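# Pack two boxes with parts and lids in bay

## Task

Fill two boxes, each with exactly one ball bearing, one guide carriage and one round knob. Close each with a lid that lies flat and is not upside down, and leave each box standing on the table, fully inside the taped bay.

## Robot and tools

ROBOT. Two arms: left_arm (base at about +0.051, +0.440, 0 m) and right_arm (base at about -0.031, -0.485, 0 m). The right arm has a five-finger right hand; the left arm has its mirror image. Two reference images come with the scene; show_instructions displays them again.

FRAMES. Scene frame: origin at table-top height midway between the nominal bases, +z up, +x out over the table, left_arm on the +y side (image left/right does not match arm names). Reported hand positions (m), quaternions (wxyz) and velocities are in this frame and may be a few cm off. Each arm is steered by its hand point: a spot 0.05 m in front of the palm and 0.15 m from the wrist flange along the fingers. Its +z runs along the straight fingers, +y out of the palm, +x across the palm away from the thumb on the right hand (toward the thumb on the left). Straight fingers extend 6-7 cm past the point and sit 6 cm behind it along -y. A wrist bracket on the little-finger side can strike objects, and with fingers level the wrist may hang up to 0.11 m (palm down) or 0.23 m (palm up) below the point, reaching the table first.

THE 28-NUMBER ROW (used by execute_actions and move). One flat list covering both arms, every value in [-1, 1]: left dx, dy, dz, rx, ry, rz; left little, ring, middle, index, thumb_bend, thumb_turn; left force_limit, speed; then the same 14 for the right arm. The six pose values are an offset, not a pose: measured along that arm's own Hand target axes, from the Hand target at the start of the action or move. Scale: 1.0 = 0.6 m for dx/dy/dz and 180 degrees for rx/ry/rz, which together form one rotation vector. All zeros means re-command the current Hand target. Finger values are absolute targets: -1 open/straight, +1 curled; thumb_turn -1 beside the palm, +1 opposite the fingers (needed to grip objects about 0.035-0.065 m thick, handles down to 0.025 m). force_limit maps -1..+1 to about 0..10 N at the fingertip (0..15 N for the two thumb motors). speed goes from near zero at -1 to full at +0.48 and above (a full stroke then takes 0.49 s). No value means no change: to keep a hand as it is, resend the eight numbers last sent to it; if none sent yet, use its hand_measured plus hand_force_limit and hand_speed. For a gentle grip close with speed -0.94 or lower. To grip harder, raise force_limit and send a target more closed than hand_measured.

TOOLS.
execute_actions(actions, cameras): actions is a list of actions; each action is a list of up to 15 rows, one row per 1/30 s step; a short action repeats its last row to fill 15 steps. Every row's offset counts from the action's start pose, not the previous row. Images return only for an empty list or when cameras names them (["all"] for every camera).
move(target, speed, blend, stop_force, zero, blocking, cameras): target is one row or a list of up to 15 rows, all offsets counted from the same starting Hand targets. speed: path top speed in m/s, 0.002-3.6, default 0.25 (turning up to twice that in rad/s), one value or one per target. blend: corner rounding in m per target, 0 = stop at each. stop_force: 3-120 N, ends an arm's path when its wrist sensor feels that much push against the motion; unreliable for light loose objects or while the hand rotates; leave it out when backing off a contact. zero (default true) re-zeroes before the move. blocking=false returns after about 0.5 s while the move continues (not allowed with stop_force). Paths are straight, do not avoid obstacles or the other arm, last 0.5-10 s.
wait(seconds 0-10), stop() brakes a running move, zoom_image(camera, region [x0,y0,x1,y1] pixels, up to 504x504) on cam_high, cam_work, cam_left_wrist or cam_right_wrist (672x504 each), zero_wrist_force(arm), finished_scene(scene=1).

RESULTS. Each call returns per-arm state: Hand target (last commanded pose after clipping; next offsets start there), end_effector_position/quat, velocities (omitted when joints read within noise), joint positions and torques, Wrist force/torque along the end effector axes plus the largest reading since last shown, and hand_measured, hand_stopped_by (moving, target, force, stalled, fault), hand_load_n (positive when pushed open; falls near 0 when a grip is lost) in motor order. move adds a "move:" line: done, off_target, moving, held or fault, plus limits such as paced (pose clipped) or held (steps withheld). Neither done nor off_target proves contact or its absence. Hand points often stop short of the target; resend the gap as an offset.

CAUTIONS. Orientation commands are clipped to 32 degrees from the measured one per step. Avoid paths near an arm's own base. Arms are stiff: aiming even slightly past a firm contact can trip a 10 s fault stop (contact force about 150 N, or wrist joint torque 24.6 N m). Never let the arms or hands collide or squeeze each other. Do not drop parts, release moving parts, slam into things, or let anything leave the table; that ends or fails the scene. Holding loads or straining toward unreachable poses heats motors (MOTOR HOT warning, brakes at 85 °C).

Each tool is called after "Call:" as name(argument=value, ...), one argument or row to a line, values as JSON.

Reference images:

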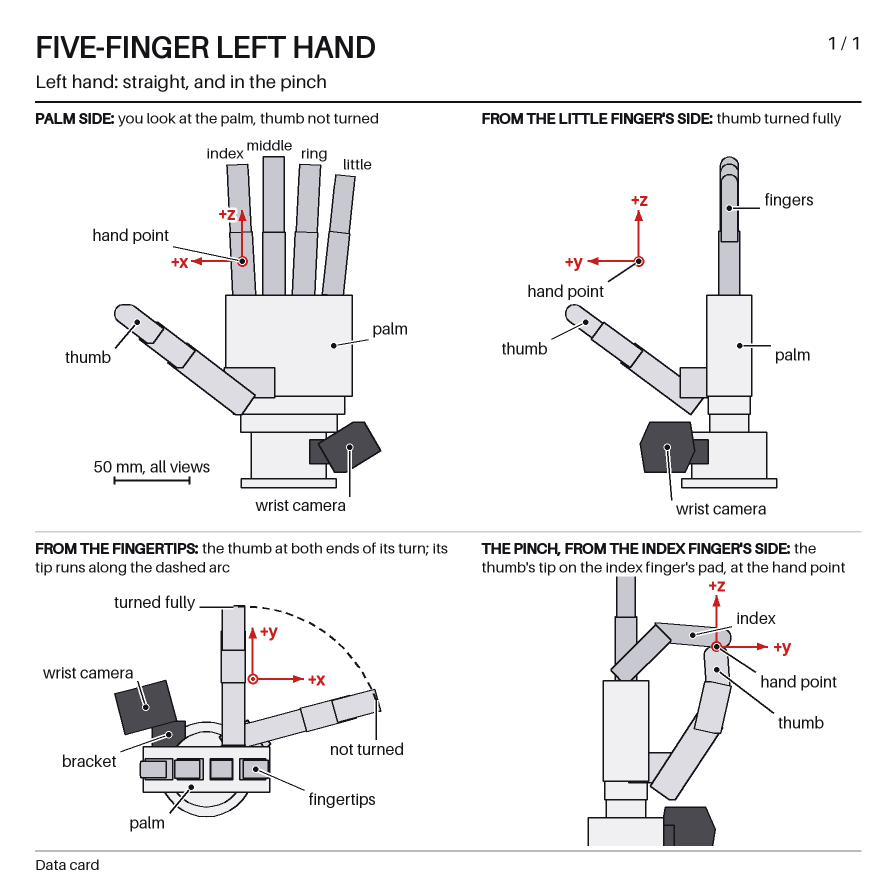

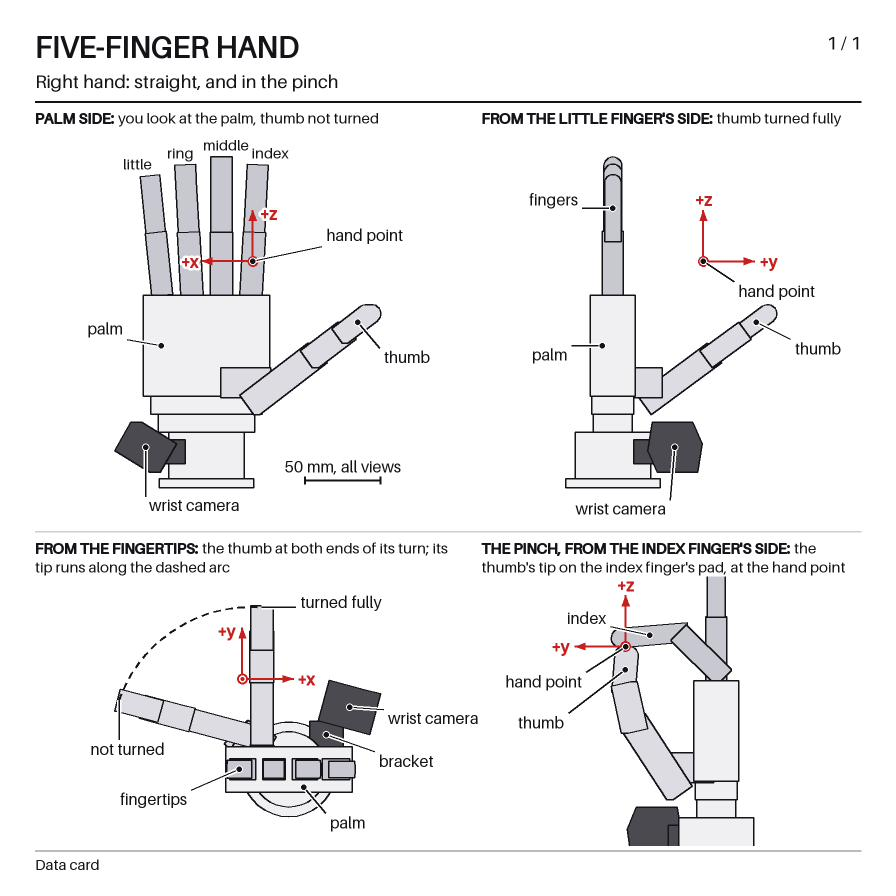

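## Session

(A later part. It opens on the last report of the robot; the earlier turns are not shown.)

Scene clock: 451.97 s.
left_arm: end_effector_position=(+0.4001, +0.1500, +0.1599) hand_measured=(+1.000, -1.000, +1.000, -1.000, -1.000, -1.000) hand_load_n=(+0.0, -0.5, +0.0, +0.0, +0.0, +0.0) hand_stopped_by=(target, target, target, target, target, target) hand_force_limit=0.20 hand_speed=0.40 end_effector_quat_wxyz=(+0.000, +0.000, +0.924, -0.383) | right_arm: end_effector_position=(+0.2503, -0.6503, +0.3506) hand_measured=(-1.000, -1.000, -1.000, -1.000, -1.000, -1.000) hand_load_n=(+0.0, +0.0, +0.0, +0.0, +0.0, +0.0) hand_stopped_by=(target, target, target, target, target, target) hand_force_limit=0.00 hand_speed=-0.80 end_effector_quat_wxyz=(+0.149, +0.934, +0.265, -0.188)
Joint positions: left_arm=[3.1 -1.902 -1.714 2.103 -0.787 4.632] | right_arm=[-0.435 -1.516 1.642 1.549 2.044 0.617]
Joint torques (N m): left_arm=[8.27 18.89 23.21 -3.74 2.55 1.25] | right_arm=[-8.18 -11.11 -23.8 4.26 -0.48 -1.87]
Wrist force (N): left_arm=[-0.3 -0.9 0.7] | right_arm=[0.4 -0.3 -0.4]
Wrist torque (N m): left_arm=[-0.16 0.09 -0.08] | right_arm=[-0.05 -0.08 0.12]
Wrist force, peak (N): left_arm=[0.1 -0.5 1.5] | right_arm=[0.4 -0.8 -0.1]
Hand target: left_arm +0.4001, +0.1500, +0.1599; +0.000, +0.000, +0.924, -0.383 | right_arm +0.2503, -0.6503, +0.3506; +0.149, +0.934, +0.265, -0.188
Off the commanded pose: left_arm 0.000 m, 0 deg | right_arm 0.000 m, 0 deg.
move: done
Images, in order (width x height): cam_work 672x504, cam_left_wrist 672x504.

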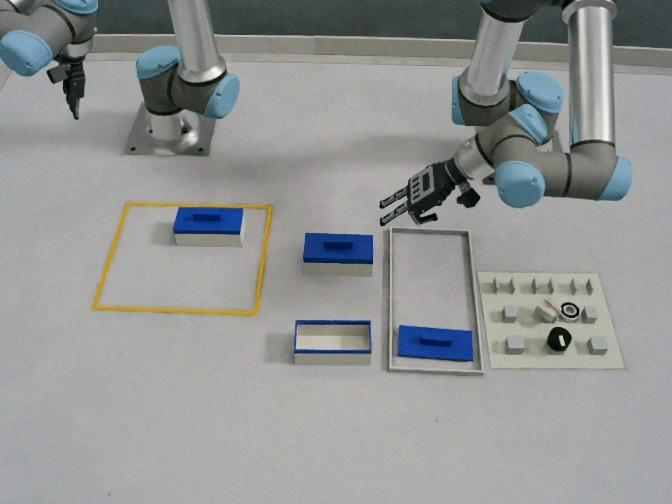

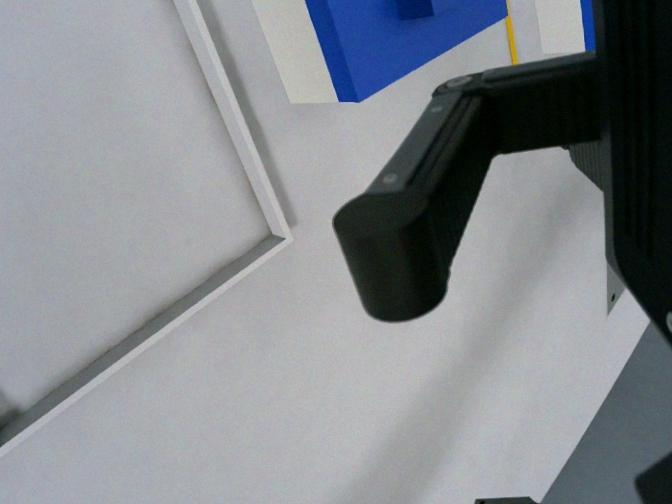

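Call:
move(
  target=[
    [0,0.1532,0.1532,0,0,0,1,-1,1,-1,-1,-1,0.2,0.4,0,0,0,0,0,0,-1,-1,-1,-1,-1,-1,0,-0.8],
    [0,0.1432,0.1632,0,0,0,1,-1,1,-1,-1,-1,0.2,0.4,0,0,0,0,0,0,-1,-1,-1,-1,-1,-1,0,-0.8],
    [-0.01,0.0825,0.2239,0,0,0,1,-1,1,-1,-1,-1,0.2,0.4,0,0,0,0,0,0,-1,-1,-1,-1,-1,-1,0,-0.8],
  ],
  speed=[0.15,0.02,0.05],
  blend=[0.002,0.003,0],
  cameras=["cam_left_wrist","cam_work"],
)

Call:
zoom_image(
  camera="cam_work",
  region=[270, 190, 410, 290],
)

Scene clock: 456.37 s.
left_arm: end_effector_position=(+0.4061, +0.0900, +0.0299) hand_measured=(+1.000, -1.000, +1.000, -1.000, -1.000, -1.000) hand_load_n=(+0.0, +0.0, +0.0, -0.5, +0.0, -0.5) hand_stopped_by=(target, target, target, target, target, target) hand_force_limit=0.20 hand_speed=0.40 end_effector_quat_wxyz=(+0.000, +0.000, +0.924, -0.383) | right_arm: end_effector_position=(+0.2503, -0.6503, +0.3506) hand_measured=(-1.000, -1.000, -1.000, -1.000, -1.000, -1.000) hand_load_n=(+0.0, +0.0, +0.0, +0.0, +0.0, +0.0) hand_stopped_by=(target, target, target, target, target, target) hand_force_limit=0.00 hand_speed=-0.80 end_effector_quat_wxyz=(+0.149, +0.934, +0.265, -0.188)
Joint positions: left_arm=[2.954 -2.119 -1.734 2.481 -0.805 4.43] | right_arm=[-0.435 -1.516 1.642 1.549 2.044 0.617]
Joint torques (N m): left_arm=[-6.77 23.93 21.12 -0.88 -0.41 -1.78] | right_arm=[-8.52 -12.41 -22.75 4.3 -0.43 -2.05]
Wrist force (N): left_arm=[0.1 0.2 -0.6] | right_arm=[0.2 -0.4 -0.1]
Wrist torque (N m): left_arm=[-0.04 0.04 0.06] | right_arm=[-0.08 -0.05 0.11]
Wrist force, peak (N): left_arm=[-0.3 -1.6 -0.3] | right_arm=[0.4 -0.7 -0.4]
Hand target: left_arm +0.4061, +0.0900, +0.0299; +0.000, +0.000, +0.924, -0.383 | right_arm +0.2503, -0.6503, +0.3506; +0.149, +0.934, +0.265, -0.188
Off the commanded pose: left_arm 0.000 m, 0 deg | right_arm 0.000 m, 0 deg.
move: done
Images, in order (width x height): cam_work 672x504, cam_left_wrist 672x504.

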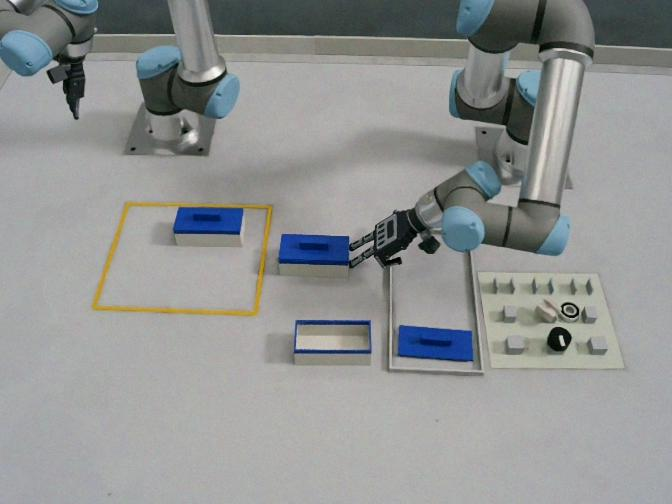

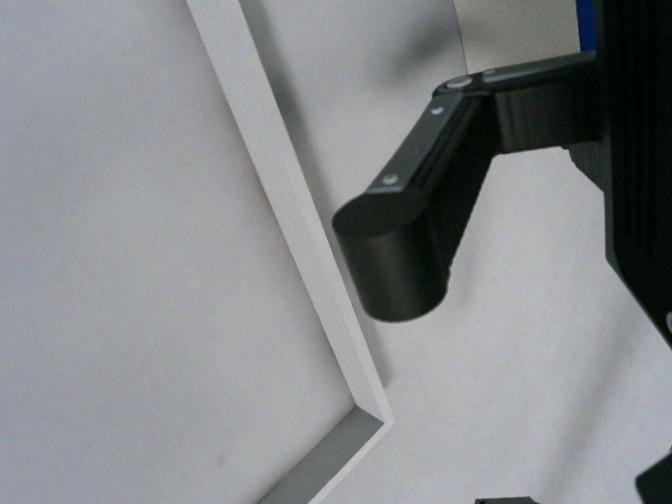

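Scaled by 3.600 from the camera's 672x504 image, which has a finer 960x720 frame.

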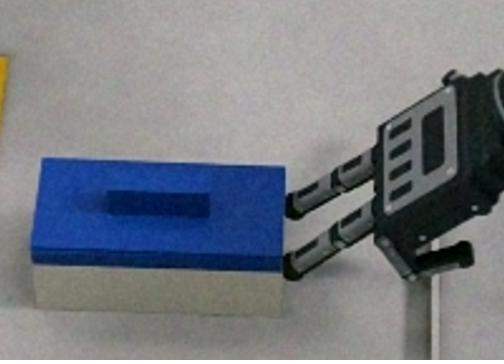

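Call:
move(
  target=[-0.0567,-0.2763,0.2763,0,0,0,1,-1,1,-1,-1,-1,0.2,0.4,0,0,0,0,0,0,-1,-1,-1,-1,-1,-1,0,-0.8],
  speed=0.07,
  cameras=["cam_high","cam_work"],
)

Call:
zoom_image(
  camera="cam_work",
  region=[80, 180, 320, 340],
)

Scene clock: 460.77 s.
left_arm: end_effector_position=(+0.4401, -0.1444, +0.0300) hand_measured=(+1.000, -1.000, +1.000, -1.000, -1.000, -1.000) hand_load_n=(+0.0, +0.0, +0.0, -0.5, +0.0, -0.5) hand_stopped_by=(target, target, target, target, target, target) hand_force_limit=0.20 hand_speed=0.40 end_effector_quat_wxyz=(+0.000, +0.000, +0.924, -0.383) | right_arm: end_effector_position=(+0.2503, -0.6503, +0.3506) hand_measured=(-1.000, -1.000, -1.000, -1.000, -1.000, -1.000) hand_load_n=(+0.0, +0.0, +0.0, +0.0, +0.0, +0.0) hand_stopped_by=(target, target, target, target, target, target) hand_force_limit=0.00 hand_speed=-0.80 end_effector_quat_wxyz=(+0.149, +0.934, +0.265, -0.188)
Joint positions: left_arm=[2.555 -2.428 -1.084 2.457 -0.948 3.942] | right_arm=[-0.435 -1.516 1.642 1.549 2.044 0.617]
Joint torques (N m): left_arm=[-7.47 38.63 23.69 -2.81 -0.51 -1.27] | right_arm=[-9.68 -11.43 -24.58 4.29 -0.79 -1.8]
Wrist force (N): left_arm=[-0.1 -0.1 -0.6] | right_arm=[0.2 -0.5 -0.2]
Wrist torque (N m): left_arm=[-0.06 0.09 0.04] | right_arm=[-0.09 -0.05 0.09]
Wrist force, peak (N): left_arm=[0.2 0.6 -1.2] | right_arm=[0.2 -0.7 -0.4]
Hand target: left_arm +0.4401, -0.1445, +0.0300; +0.000, +0.000, +0.924, -0.383 | right_arm +0.2503, -0.6503, +0.3506; +0.149, +0.934, +0.265, -0.188
Off the commanded pose: left_arm 0.000 m, 0 deg | right_arm 0.000 m, 0 deg.
move: done
Images, in order (width x height): cam_high 672x504, cam_work 672x504.

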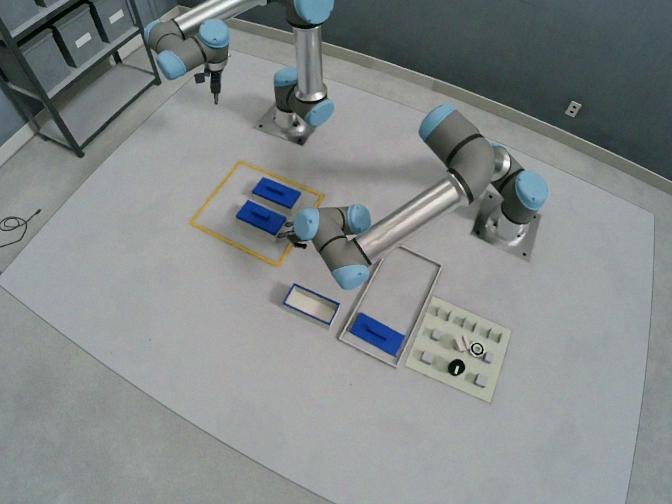

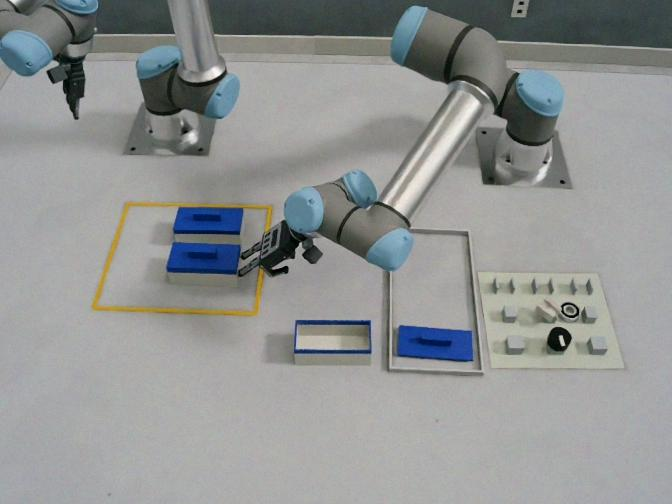

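Scaled by 2.100 from the camera's 672x504 image, which has a finer 960x720 frame.

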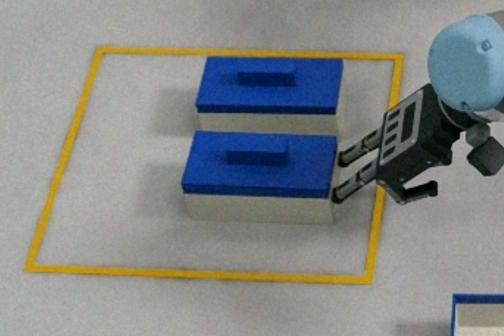

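Call:
move(
  target=[
    [0,0.0354,-0.0354,0,0,0,1,-1,1,-1,-1,-1,0.2,0.4,0,0,0,0,0,0,-1,-1,-1,-1,-1,-1,0,-0.8],
    [0,-0.0353,-0.2475,0,0,0,1,-1,1,-1,-1,-1,0.2,0.4,0,0,0,0,0,0,-1,-1,-1,-1,-1,-1,0,-0.8],
  ],
  speed=[0.08,0.2],
  blend=[0.01,0],
  cameras=["all"],
)

Call:
zoom_image(
  camera="cam_work",
  region=[150, 190, 270, 290],
)

Call:
zoom_image(
  camera="cam_high",
  region=[180, 150, 340, 270],
)

Scene clock: 463.03 s.
left_arm: end_effector_position=(+0.4401, -0.0544, +0.1499) hand_measured=(+1.000, -1.000, +1.000, -1.000, -1.000, -1.000) hand_load_n=(+0.0, +0.0, +0.0, +0.0, +0.0, -0.5) hand_stopped_by=(target, target, target, target, target, target) hand_force_limit=0.20 hand_speed=0.40 end_effector_quat_wxyz=(+0.000, +0.000, +0.924, -0.383) | right_arm: end_effector_position=(+0.2503, -0.6503, +0.3506) hand_measured=(-1.000, -1.000, -1.000, -1.000, -1.000, -1.000) hand_load_n=(+0.0, +0.0, +0.0, +0.0, +0.0, +0.0) hand_stopped_by=(target, target, target, target, target, target) hand_force_limit=0.00 hand_speed=-0.80 end_effector_quat_wxyz=(+0.149, +0.934, +0.265, -0.188)
Joint positions: left_arm=[2.692 -2.192 -1.202 2.245 -0.887 4.095] | right_arm=[-0.435 -1.516 1.642 1.549 2.044 0.617]
Joint torques (N m): left_arm=[8.42 56.25 25.57 -3.1 2.55 1.16] | right_arm=[-8.75 -11.98 -22.49 4.24 -0.63 -1.75]
Wrist force (N): left_arm=[0.1 -1.0 0.6] | right_arm=[0.1 -0.5 -0.4]
Wrist torque (N m): left_arm=[-0.17 0.01 -0.05] | right_arm=[-0.08 -0.03 0.10]
Wrist force, peak (N): left_arm=[0.1 0.1 1.9] | right_arm=[0.4 -0.7 -0.4]
Hand target: left_arm +0.4401, -0.0544, +0.1500; +0.000, +0.000, +0.924, -0.383 | right_arm +0.2503, -0.6503, +0.3506; +0.149, +0.934, +0.265, -0.188
Off the commanded pose: left_arm 0.000 m, 0 deg | right_arm 0.000 m, 0 deg.
move: done

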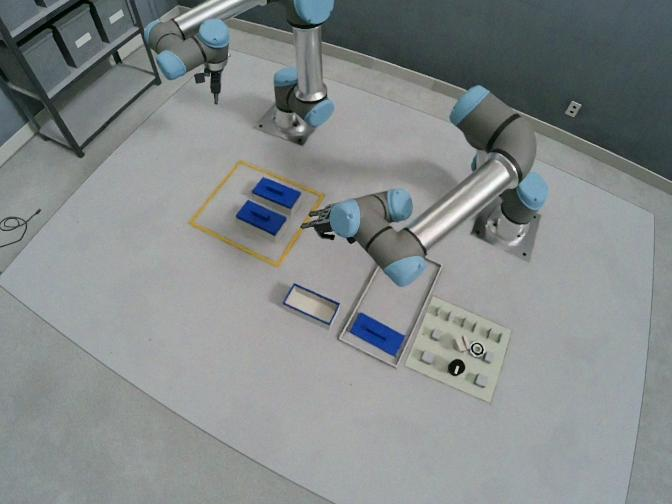

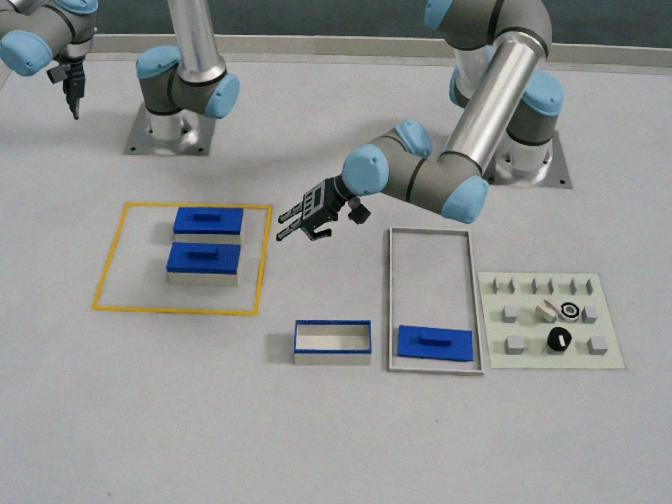

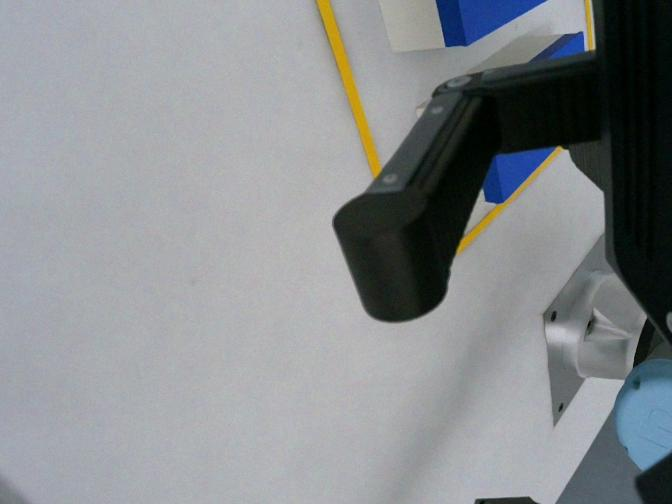

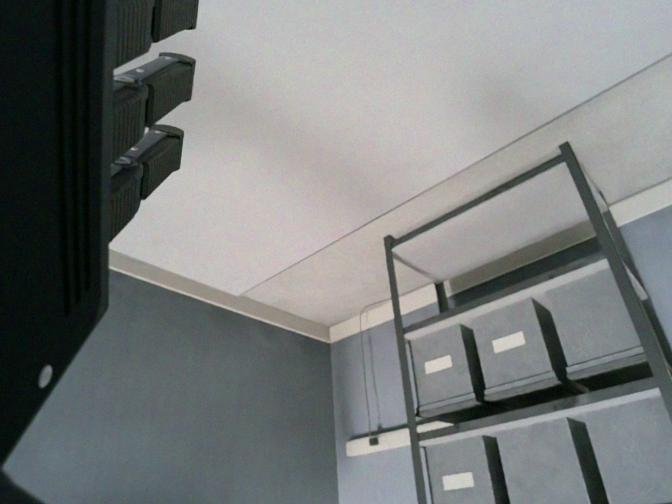

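Scaled by 4.200 from the camera's 672x504 image, which has a finer 960x720 frame.

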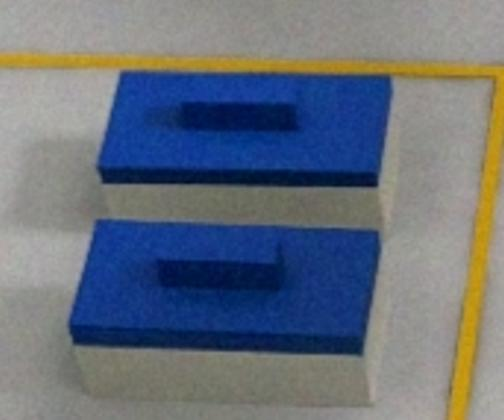

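Scaled by 3.150 from the camera's 672x504 image, which has a finer 960x720 frame.

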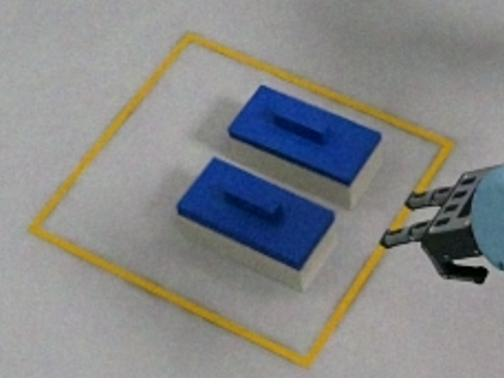

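Call:
zoom_image(
  camera="cam_work",
  region=[160, 200, 210, 250],
)

Call:
zoom_image(
  camera="cam_work",
  region=[160, 240, 210, 290],
)

Call:
zoom_image(
  camera="cam_work",
  region=[200, 200, 250, 250],
)

Call:
zoom_image(
  camera="cam_work",
  region=[200, 240, 250, 290],
)

Scaled by 10.080 from the camera's 672x504 image, which has a finer 960x720 frame.

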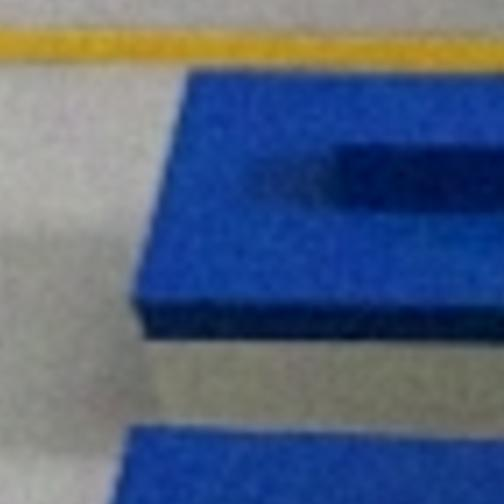

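Scaled by 10.080 from the camera's 672x504 image, which has a finer 960x720 frame.

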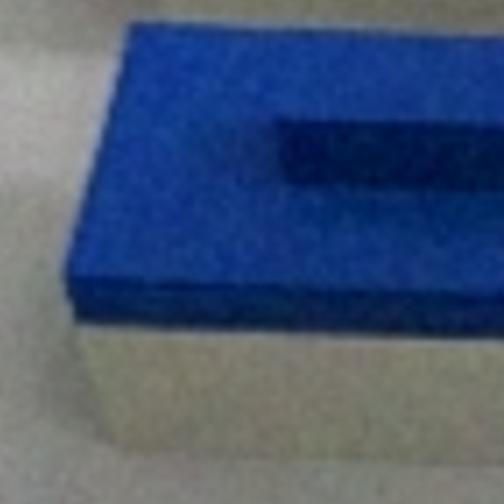

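Scaled by 10.080 from the camera's 672x504 image, which has a finer 960x720 frame.

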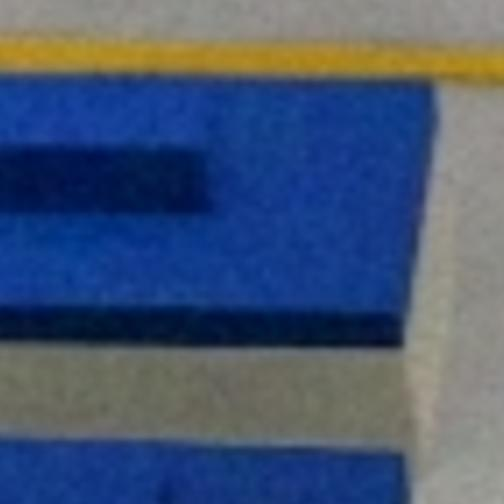

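Scaled by 10.080 from the camera's 672x504 image, which has a finer 960x720 frame.

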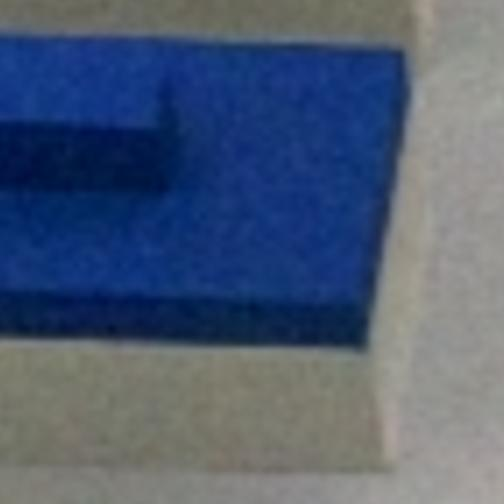

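Call:
move(
  target=[0,0.1768,-0.4125,0,0,0,1,-1,1,-1,-1,-1,0.2,0.4,0.6084,-0.3317,-0.0789,0.0970,0.1224,0.1725,1,-1,1,-1,-1,-1,0.2,0.2],
  speed=0.2,
  cameras=["all"],
)

Call:
zoom_image(
  camera="cam_work",
  region=[150, 150, 290, 290],
)

Scene clock: 470.73 s.
left_arm: end_effector_position=(+0.4400, +0.1956, +0.2499) hand_measured=(+1.000, -1.000, +1.000, -1.000, -1.000, -1.000) hand_load_n=(+0.0, +0.0, +0.0, +0.0, +0.0, +0.0) hand_stopped_by=(target, target, target, target, target, target) hand_force_limit=0.20 hand_speed=0.40 end_effector_quat_wxyz=(+0.000, +0.000, +0.924, -0.383) | right_arm: end_effector_position=(+0.4416, -0.3099, +0.2001) hand_measured=(+1.000, -1.000, +1.000, -1.000, -1.000, -1.000) hand_load_n=(+0.0, +0.0, +0.0, +0.0, +0.0, +0.0) hand_stopped_by=(target, target, target, target, target, target) hand_force_limit=0.20 hand_speed=0.20 end_effector_quat_wxyz=(+0.000, +1.000, +0.000, +0.000)
Joint positions: left_arm=[3.214 -1.89 -1.515 1.778 -0.787 4.793] | right_arm=[0.186 -0.94 1.082 1.429 1.57 1.766]
Joint torques (N m): left_arm=[8.52 45.28 7.16 -3.88 0.04 1.29] | right_arm=[9.83 -31.4 -25.72 4.44 -1.54 2.18]
Wrist force (N): left_arm=[0.1 -0.4 0.3] | right_arm=[0.1 0.6 -0.3]
Wrist torque (N m): left_arm=[-0.07 0.01 -0.05] | right_arm=[0.07 -0.05 -0.08]
Wrist force, peak (N): left_arm=[0.3 -1.3 1.6] | right_arm=[0.7 0.1 -0.7]
Hand target: left_arm +0.4400, +0.1956, +0.2499; +0.000, +0.000, +0.924, -0.383 | right_arm +0.4416, -0.3098, +0.2001; +0.000, +1.000, +0.000, +0.000
Off the commanded pose: left_arm 0.000 m, 0 deg | right_arm 0.000 m, 0 deg.
move: done

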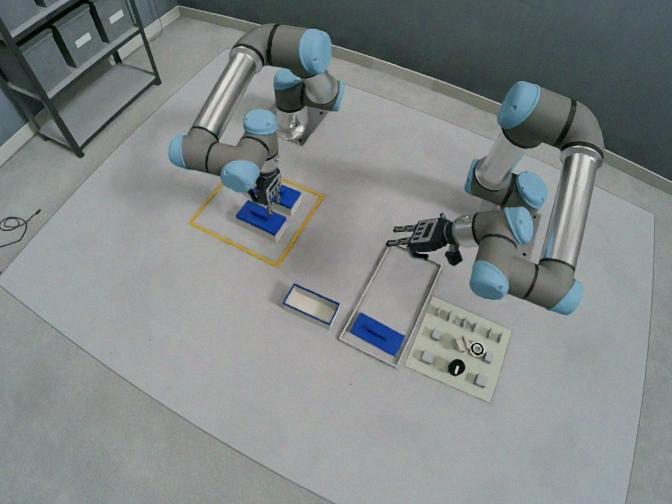

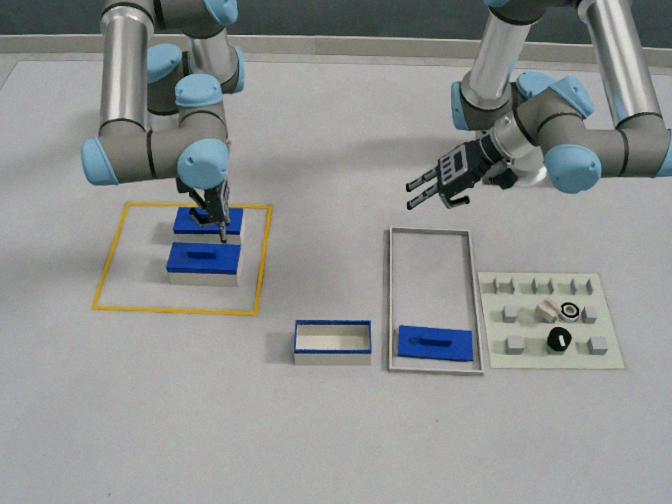

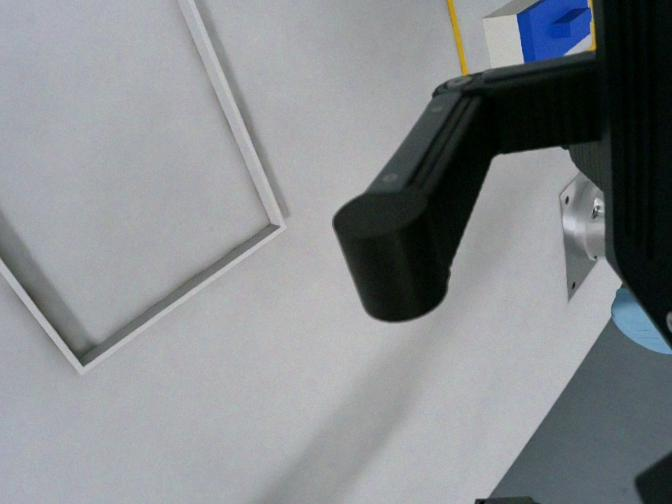

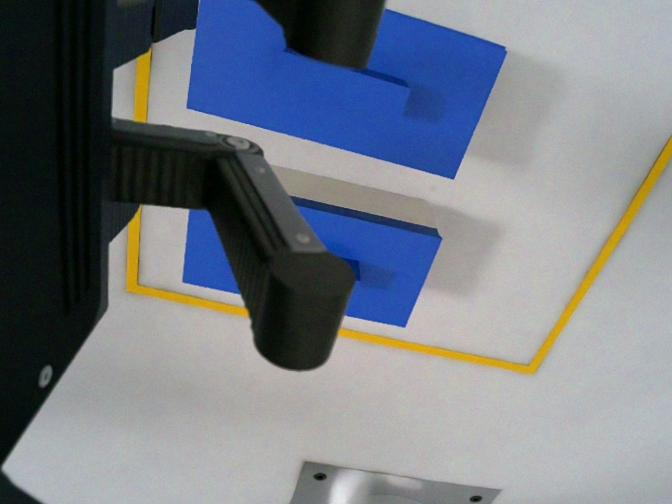

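Scaled by 3.600 from the camera's 672x504 image, which has a finer 960x720 frame.

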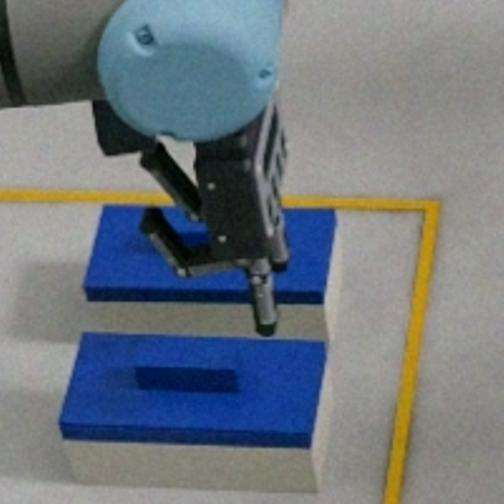

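Call:
zoom_image(
  camera="cam_right_wrist",
  region=[350, 20, 550, 220],
)

Call:
zoom_image(
  camera="cam_right_wrist",
  region=[330, 170, 530, 370],
)

Scaled by 2.520 from the camera's 672x504 image, which has a finer 960x720 frame.

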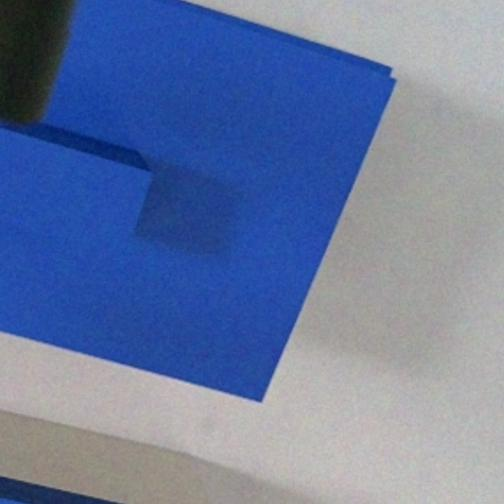

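Scaled by 2.520 from the camera's 672x504 image, which has a finer 960x720 frame.

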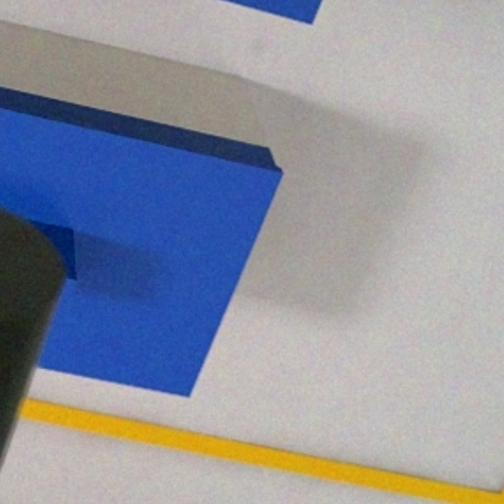

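Call:
move(
  target=[0,0,0,0,0,0,1,-1,1,-1,-1,-1,0.2,0.4,0,-0.015,0.0833,0,0,0,1,-1,1,-1,-1,-1,0.2,0.2],
  speed=0.1,
  cameras=["cam_work","cam_right_wrist"],
)

Call:
move(
  target=[0,0,0,0,0,0,1,-1,1,-1,-1,-1,0.2,0.4,0,0,0.0583,0,0,0,1,-1,1,-1,-1,-1,0.2,0.2],
  speed=0.01,
  stop_force=6,
  cameras=["cam_work","cam_right_wrist"],
)

Call:
zoom_image(
  camera="cam_work",
  region=[150, 190, 270, 290],
)

Scene clock: 474.40 s.
left_arm: end_effector_position=(+0.4400, +0.1956, +0.2499) hand_measured=(+1.000, -1.000, +1.000, -1.000, -1.000, -1.000) hand_load_n=(+0.5, +0.0, +0.5, +0.0, +0.0, -0.5) hand_stopped_by=(target, target, target, target, target, target) hand_force_limit=0.20 hand_speed=0.40 end_effector_quat_wxyz=(+0.000, +0.000, +0.924, -0.383) | right_arm: end_effector_position=(+0.4416, -0.3008, +0.1502) hand_measured=(+1.000, -1.000, +1.000, -1.000, -1.000, -1.000) hand_load_n=(+0.5, +0.0, +0.0, +0.0, +0.0, +0.0) hand_stopped_by=(target, target, target, target, target, target) hand_force_limit=0.20 hand_speed=0.20 end_effector_quat_wxyz=(+0.000, +1.000, +0.000, +0.000)
Joint positions: left_arm=[3.214 -1.89 -1.516 1.778 -0.787 4.793] | right_arm=[0.202 -0.905 1.152 1.323 1.57 1.783]
Joint torques (N m): left_arm=[8.87 45.06 6.7 -3.99 2.46 1.41] | right_arm=[7.26 -32.19 -13.34 0.74 -0.63 1.88]
Wrist force (N): left_arm=[0.0 -0.4 0.4] | right_arm=[0.3 0.4 -0.2]
Wrist torque (N m): left_arm=[-0.08 0.03 -0.06] | right_arm=[0.05 -0.06 -0.10]
Wrist force, peak (N): left_arm=[-0.2 -1.0 0.6] | right_arm=[0.0 0.6 -1.3]
Hand target: left_arm +0.4400, +0.1956, +0.2499; +0.000, +0.000, +0.924, -0.383 | right_arm +0.4416, -0.3008, +0.1502; +0.000, +1.000, +0.000, +0.000
Off the commanded pose: left_arm 0.000 m, 0 deg | right_arm 0.000 m, 0 deg.
move: done
Images, in order (width x height): cam_work 672x504, cam_right_wrist 672x504.

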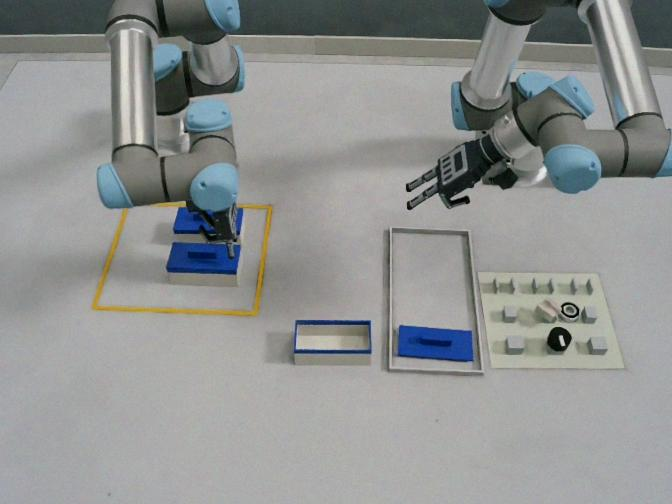

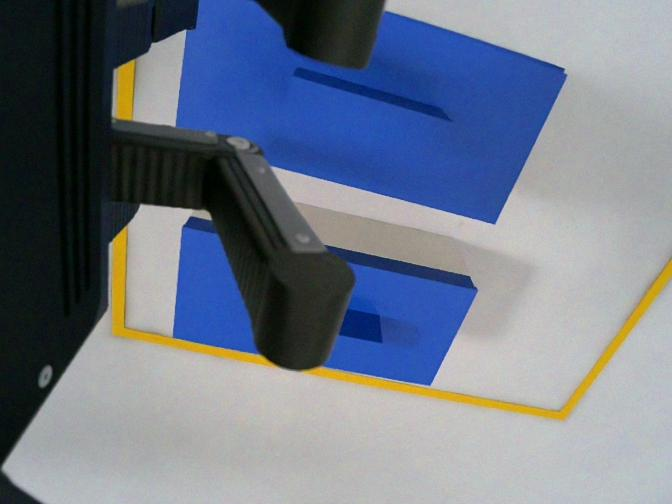

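Scene clock: 478.37 s.
left_arm: end_effector_position=(+0.4400, +0.1956, +0.2499) hand_measured=(+1.000, -1.000, +1.000, -1.000, -1.000, -1.000) hand_load_n=(+0.0, +0.0, +0.0, +0.0, +0.0, -0.5) hand_stopped_by=(target, target, target, target, target, target) hand_force_limit=0.20 hand_speed=0.40 end_effector_quat_wxyz=(+0.000, +0.000, +0.924, -0.383) | right_arm: end_effector_position=(+0.4416, -0.3008, +0.1226) hand_measured=(+1.000, -1.000, +1.000, -1.000, -1.000, -1.000) hand_load_n=(+0.0, +0.0, +0.0, +0.0, +0.0, +0.0) hand_stopped_by=(target, target, target, target, target, target) hand_force_limit=0.20 hand_speed=0.20 end_effector_quat_wxyz=(+0.000, +1.000, +0.000, +0.000)
Joint positions: left_arm=[3.214 -1.89 -1.516 1.778 -0.787 4.793] | right_arm=[0.202 -0.885 1.192 1.263 1.57 1.783]
Joint torques (N m): left_arm=[8.39 44.06 7.42 -3.65 2.56 1.27] | right_arm=[8.34 -50.79 -23.6 3.9 1.86 2.05]
Wrist force (N): left_arm=[0.0 -0.3 0.6] | right_arm=[0.6 0.2 -6.3]
Wrist torque (N m): left_arm=[-0.08 0.03 -0.06] | right_arm=[0.39 0.15 -0.07]
Wrist force, peak (N): left_arm=[-0.1 -0.9 0.8] | right_arm=[0.9 0.2 -16.3]
Hand target: left_arm +0.4400, +0.1956, +0.2499; +0.000, +0.000, +0.924, -0.383 | right_arm +0.4416, -0.3008, +0.1226; +0.000, +1.000, +0.000, +0.000 (not the last commanded pose)
Off the commanded pose: left_arm 0.000 m, 0 deg | right_arm 0.007 m, 0 deg.
move: contact (right_arm)
Images, in order (width x height): cam_work 672x504, cam_right_wrist 672x504.

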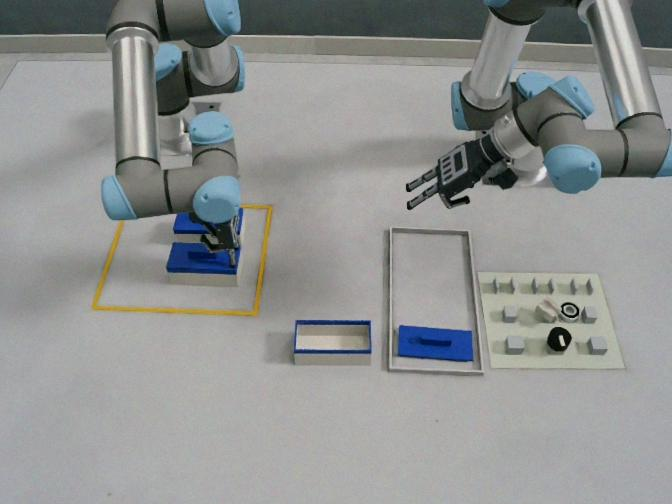

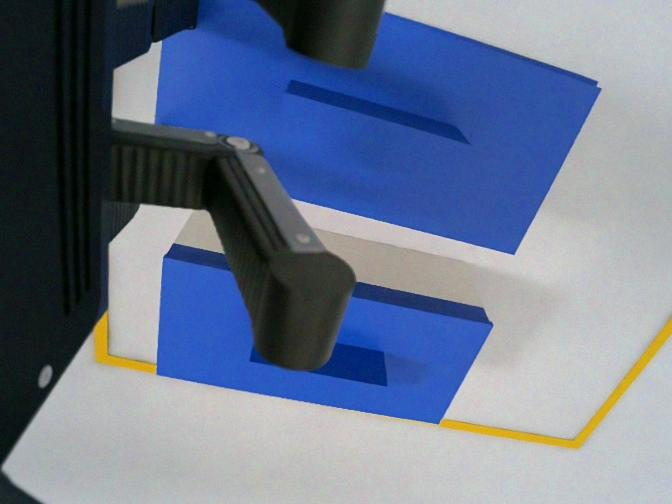

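Scaled by 4.200 from the camera's 672x504 image, which has a finer 960x720 frame.

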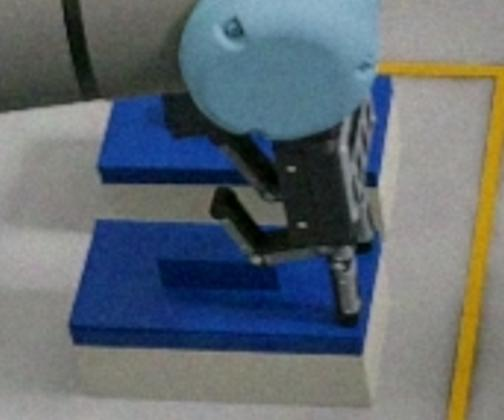

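Call:
move(
  target=[
    [0,0,0,0,0,0,1,-1,1,-1,-1,-1,0.2,0.4,0,0,-0.0667,0,0,0,1,-1,1,-1,-1,-1,0.2,0.2],
    [0,0,0,0,0,0,1,-1,1,-1,-1,-1,0.2,0.4,0,0.1917,-0.0667,0,0,0,1,-1,1,-1,-1,-1,0.2,0.2],
    [0,0,0,0,0,0,1,-1,1,-1,-1,-1,0.2,0.4,0,0.1917,-0.0167,0,0,0,1,-1,1,-1,-1,-1,0.2,0.2],
  ],
  speed=[0.08,0.12,0.05],
  blend=[0.005,0.005,0],
  cameras=["cam_work"],
)

Call:
move(
  target=[0,0,0,0,0,0,1,-1,1,-1,-1,-1,0.2,0.4,0,0,0.0333,0,0,0,1,-1,1,-1,-1,-1,0.2,0.2],
  speed=0.008,
  stop_force=6,
  cameras=["cam_work"],
)

Call:
move(
  target=[
    [0,0,0,0,0,0,1,-1,1,-1,-1,-1,0.2,0.4,0,0,-0.1333,0,0,0,1,-1,1,-1,-1,-1,0.2,0.2],
    [0,0,0,0,0,0,1,-1,1,-1,-1,-1,0.2,0.4,-0.1667,0.1667,-0.2,0,0,0,1,-1,1,-1,-1,-1,0.2,0.2],
  ],
  speed=[0.08,0.2],
  blend=[0.02,0],
  cameras=["cam_work","cam_right_wrist"],
)

Call:
zoom_image(
  camera="cam_work",
  region=[150, 190, 270, 290],
)

Scene clock: 481.63 s.
left_arm: end_effector_position=(+0.4400, +0.1956, +0.2499) hand_measured=(+1.000, -1.000, +1.000, -1.000, -1.000, -1.000) hand_load_n=(+0.0, +0.0, +0.5, +0.0, +0.0, -0.5) hand_stopped_by=(target, target, target, target, target, target) hand_force_limit=0.20 hand_speed=0.40 end_effector_quat_wxyz=(+0.000, +0.000, +0.924, -0.383) | right_arm: end_effector_position=(+0.4416, -0.4158, +0.1327) hand_measured=(+1.000, -1.000, +1.000, -1.000, -1.000, -1.000) hand_load_n=(+0.0, +0.0, +0.0, +0.0, +0.0, +0.0) hand_stopped_by=(target, target, target, target, target, target) hand_force_limit=0.20 hand_speed=0.20 end_effector_quat_wxyz=(+0.000, +1.000, +0.000, +0.000)
Joint positions: left_arm=[3.214 -1.89 -1.516 1.778 -0.787 4.793] | right_arm=[-0.017 -0.989 1.34 1.22 1.57 1.564]
Joint torques (N m): left_arm=[7.25 43.95 7.84 -3.48 2.6 1.32] | right_arm=[-8.73 -27.31 -11.86 0.01 -1.54 -2.25]
Wrist force (N): left_arm=[0.0 -0.8 0.3] | right_arm=[0.6 0.2 -0.6]
Wrist torque (N m): left_arm=[-0.14 0.03 -0.05] | right_arm=[0.02 -0.08 0.14]
Wrist force, peak (N): left_arm=[-0.2 -0.9 0.8] | right_arm=[0.8 0.1 -6.4]
Hand target: left_arm +0.4400, +0.1956, +0.2499; +0.000, +0.000, +0.924, -0.383 | right_arm +0.4416, -0.4158, +0.1326; +0.000, +1.000, +0.000, +0.000
Off the commanded pose: left_arm 0.000 m, 0 deg | right_arm 0.000 m, 0 deg.
move: done
Images, in order (width x height): cam_work 672x504.

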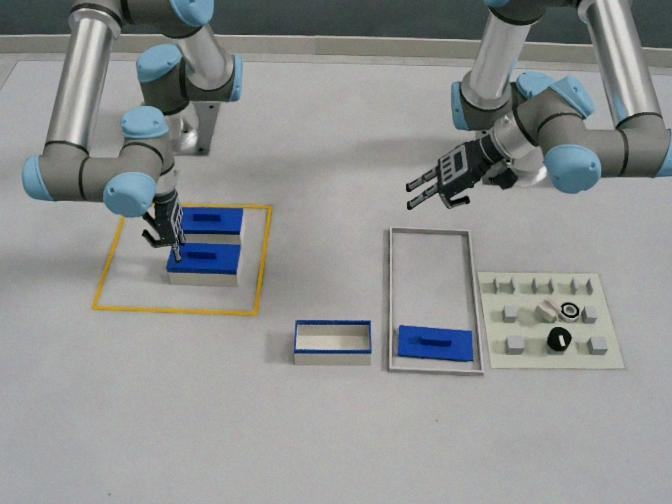

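Scene clock: 484.07 s.
left_arm: end_effector_position=(+0.4400, +0.1956, +0.2499) hand_measured=(+1.000, -1.000, +1.000, -1.000, -1.000, -1.000) hand_load_n=(+0.0, +0.0, +0.0, +0.0, +0.0, -0.5) hand_stopped_by=(target, target, target, target, target, target) hand_force_limit=0.20 hand_speed=0.40 end_effector_quat_wxyz=(+0.000, +0.000, +0.924, -0.383) | right_arm: end_effector_position=(+0.4416, -0.4158, +0.1226) hand_measured=(+1.000, -1.000, +1.000, -1.000, -1.000, -1.000) hand_load_n=(+0.0, -0.5, +0.0, +0.0, +0.0, +0.0) hand_stopped_by=(target, target, target, target, target, target) hand_force_limit=0.20 hand_speed=0.20 end_effector_quat_wxyz=(+0.000, +1.000, +0.000, +0.000)
Joint positions: left_arm=[3.214 -1.89 -1.516 1.778 -0.787 4.793] | right_arm=[-0.017 -0.981 1.353 1.198 1.57 1.564]
Joint torques (N m): left_arm=[7.63 43.43 7.15 -3.61 2.39 1.31] | right_arm=[-6.56 -46.82 -23.43 3.99 -1.7 -1.51]
Wrist force (N): left_arm=[-0.1 -0.8 0.5] | right_arm=[0.9 0.2 -7.2]
Wrist torque (N m): left_arm=[-0.15 0.05 -0.05] | right_arm=[0.44 0.12 0.16]
Wrist force, peak (N): left_arm=[-0.1 -0.9 0.7] | right_arm=[1.1 0.2 -15.0]
Hand target: left_arm +0.4400, +0.1956, +0.2499; +0.000, +0.000, +0.924, -0.383 | right_arm +0.4416, -0.4158, +0.1226; +0.000, +1.000, +0.000, +0.000 (not the last commanded pose)
Off the commanded pose: left_arm 0.000 m, 0 deg | right_arm 0.010 m, 0 deg.
move: contact (right_arm)
Images, in order (width x height): cam_work 672x504.

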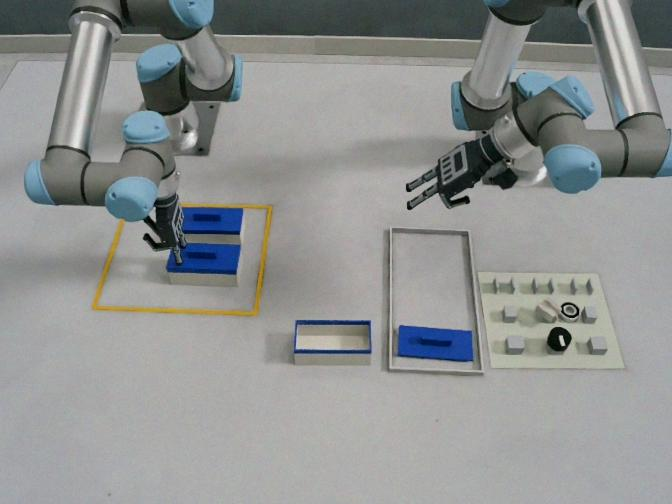

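Scene clock: 486.37 s.
left_arm: end_effector_position=(+0.4400, +0.1956, +0.2499) hand_measured=(+1.000, -1.000, +1.000, -1.000, -1.000, -1.000) hand_load_n=(+0.0, +0.0, +0.0, +0.0, +0.0, +0.0) hand_stopped_by=(target, target, target, target, target, target) hand_force_limit=0.20 hand_speed=0.40 end_effector_quat_wxyz=(+0.000, +0.000, +0.924, -0.383) | right_arm: end_effector_position=(+0.3416, -0.5159, +0.2425) hand_measured=(+1.000, -1.000, +1.000, -1.000, -1.000, -1.000) hand_load_n=(+0.0, +0.0, +0.0, +0.0, +0.0, +0.0) hand_stopped_by=(target, target, target, target, target, target) hand_force_limit=0.20 hand_speed=0.20 end_effector_quat_wxyz=(+0.000, +1.000, +0.000, +0.000)
Joint positions: left_arm=[3.214 -1.89 -1.516 1.778 -0.787 4.793] | right_arm=[-0.272 -1.338 1.552 1.356 1.57 1.308]
Joint torques (N m): left_arm=[6.63 43.07 7.28 -3.66 2.5 1.16] | right_arm=[-10.76 -40.44 -11.72 4.44 -1.58 -2.32]
Wrist force (N): left_arm=[0.3 -0.8 0.7] | right_arm=[0.6 -0.4 -0.4]
Wrist torque (N m): left_arm=[-0.16 -0.01 -0.02] | right_arm=[-0.09 -0.08 0.12]
Wrist force, peak (N): left_arm=[0.2 -1.2 0.4] | right_arm=[0.8 0.1 -7.1]
Hand target: left_arm +0.4400, +0.1956, +0.2499; +0.000, +0.000, +0.924, -0.383 | right_arm +0.3415, -0.5159, +0.2425; +0.000, +1.000, +0.000, +0.000
Off the commanded pose: left_arm 0.000 m, 0 deg | right_arm 0.000 m, 0 deg.
move: done
Images, in order (width x height): cam_work 672x504, cam_right_wrist 672x504.

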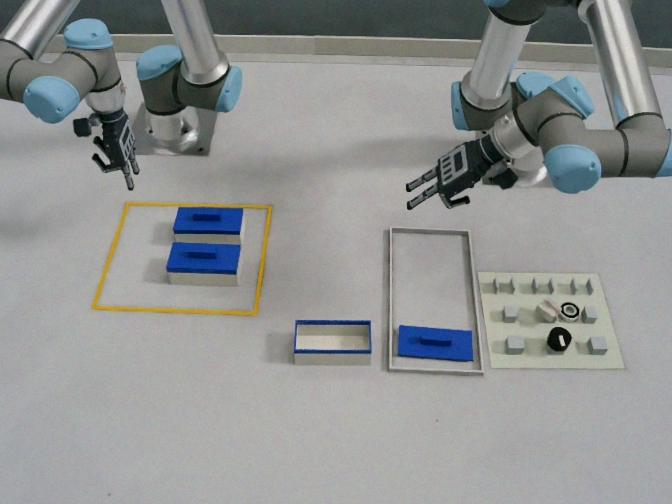

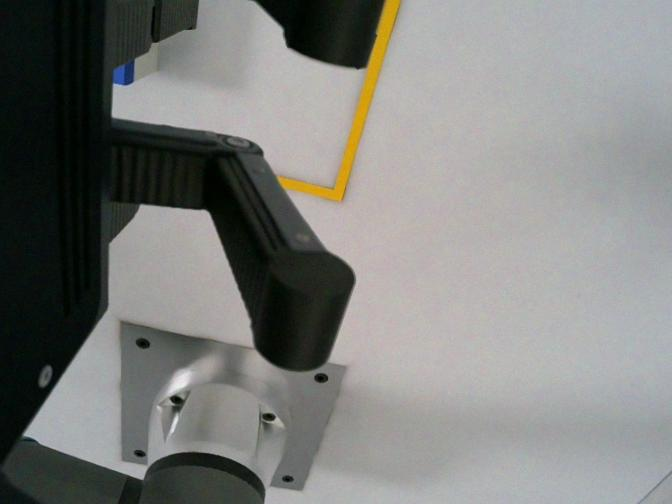

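Scaled by 4.200 from the camera's 672x504 image, which has a finer 960x720 frame.

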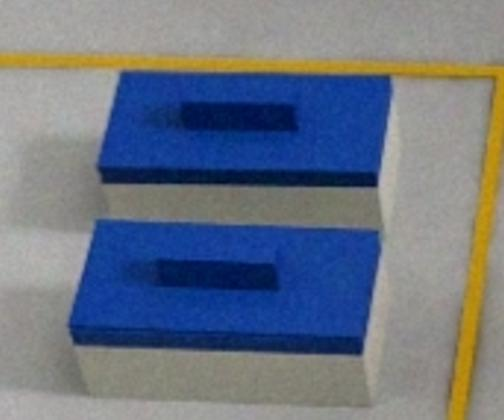

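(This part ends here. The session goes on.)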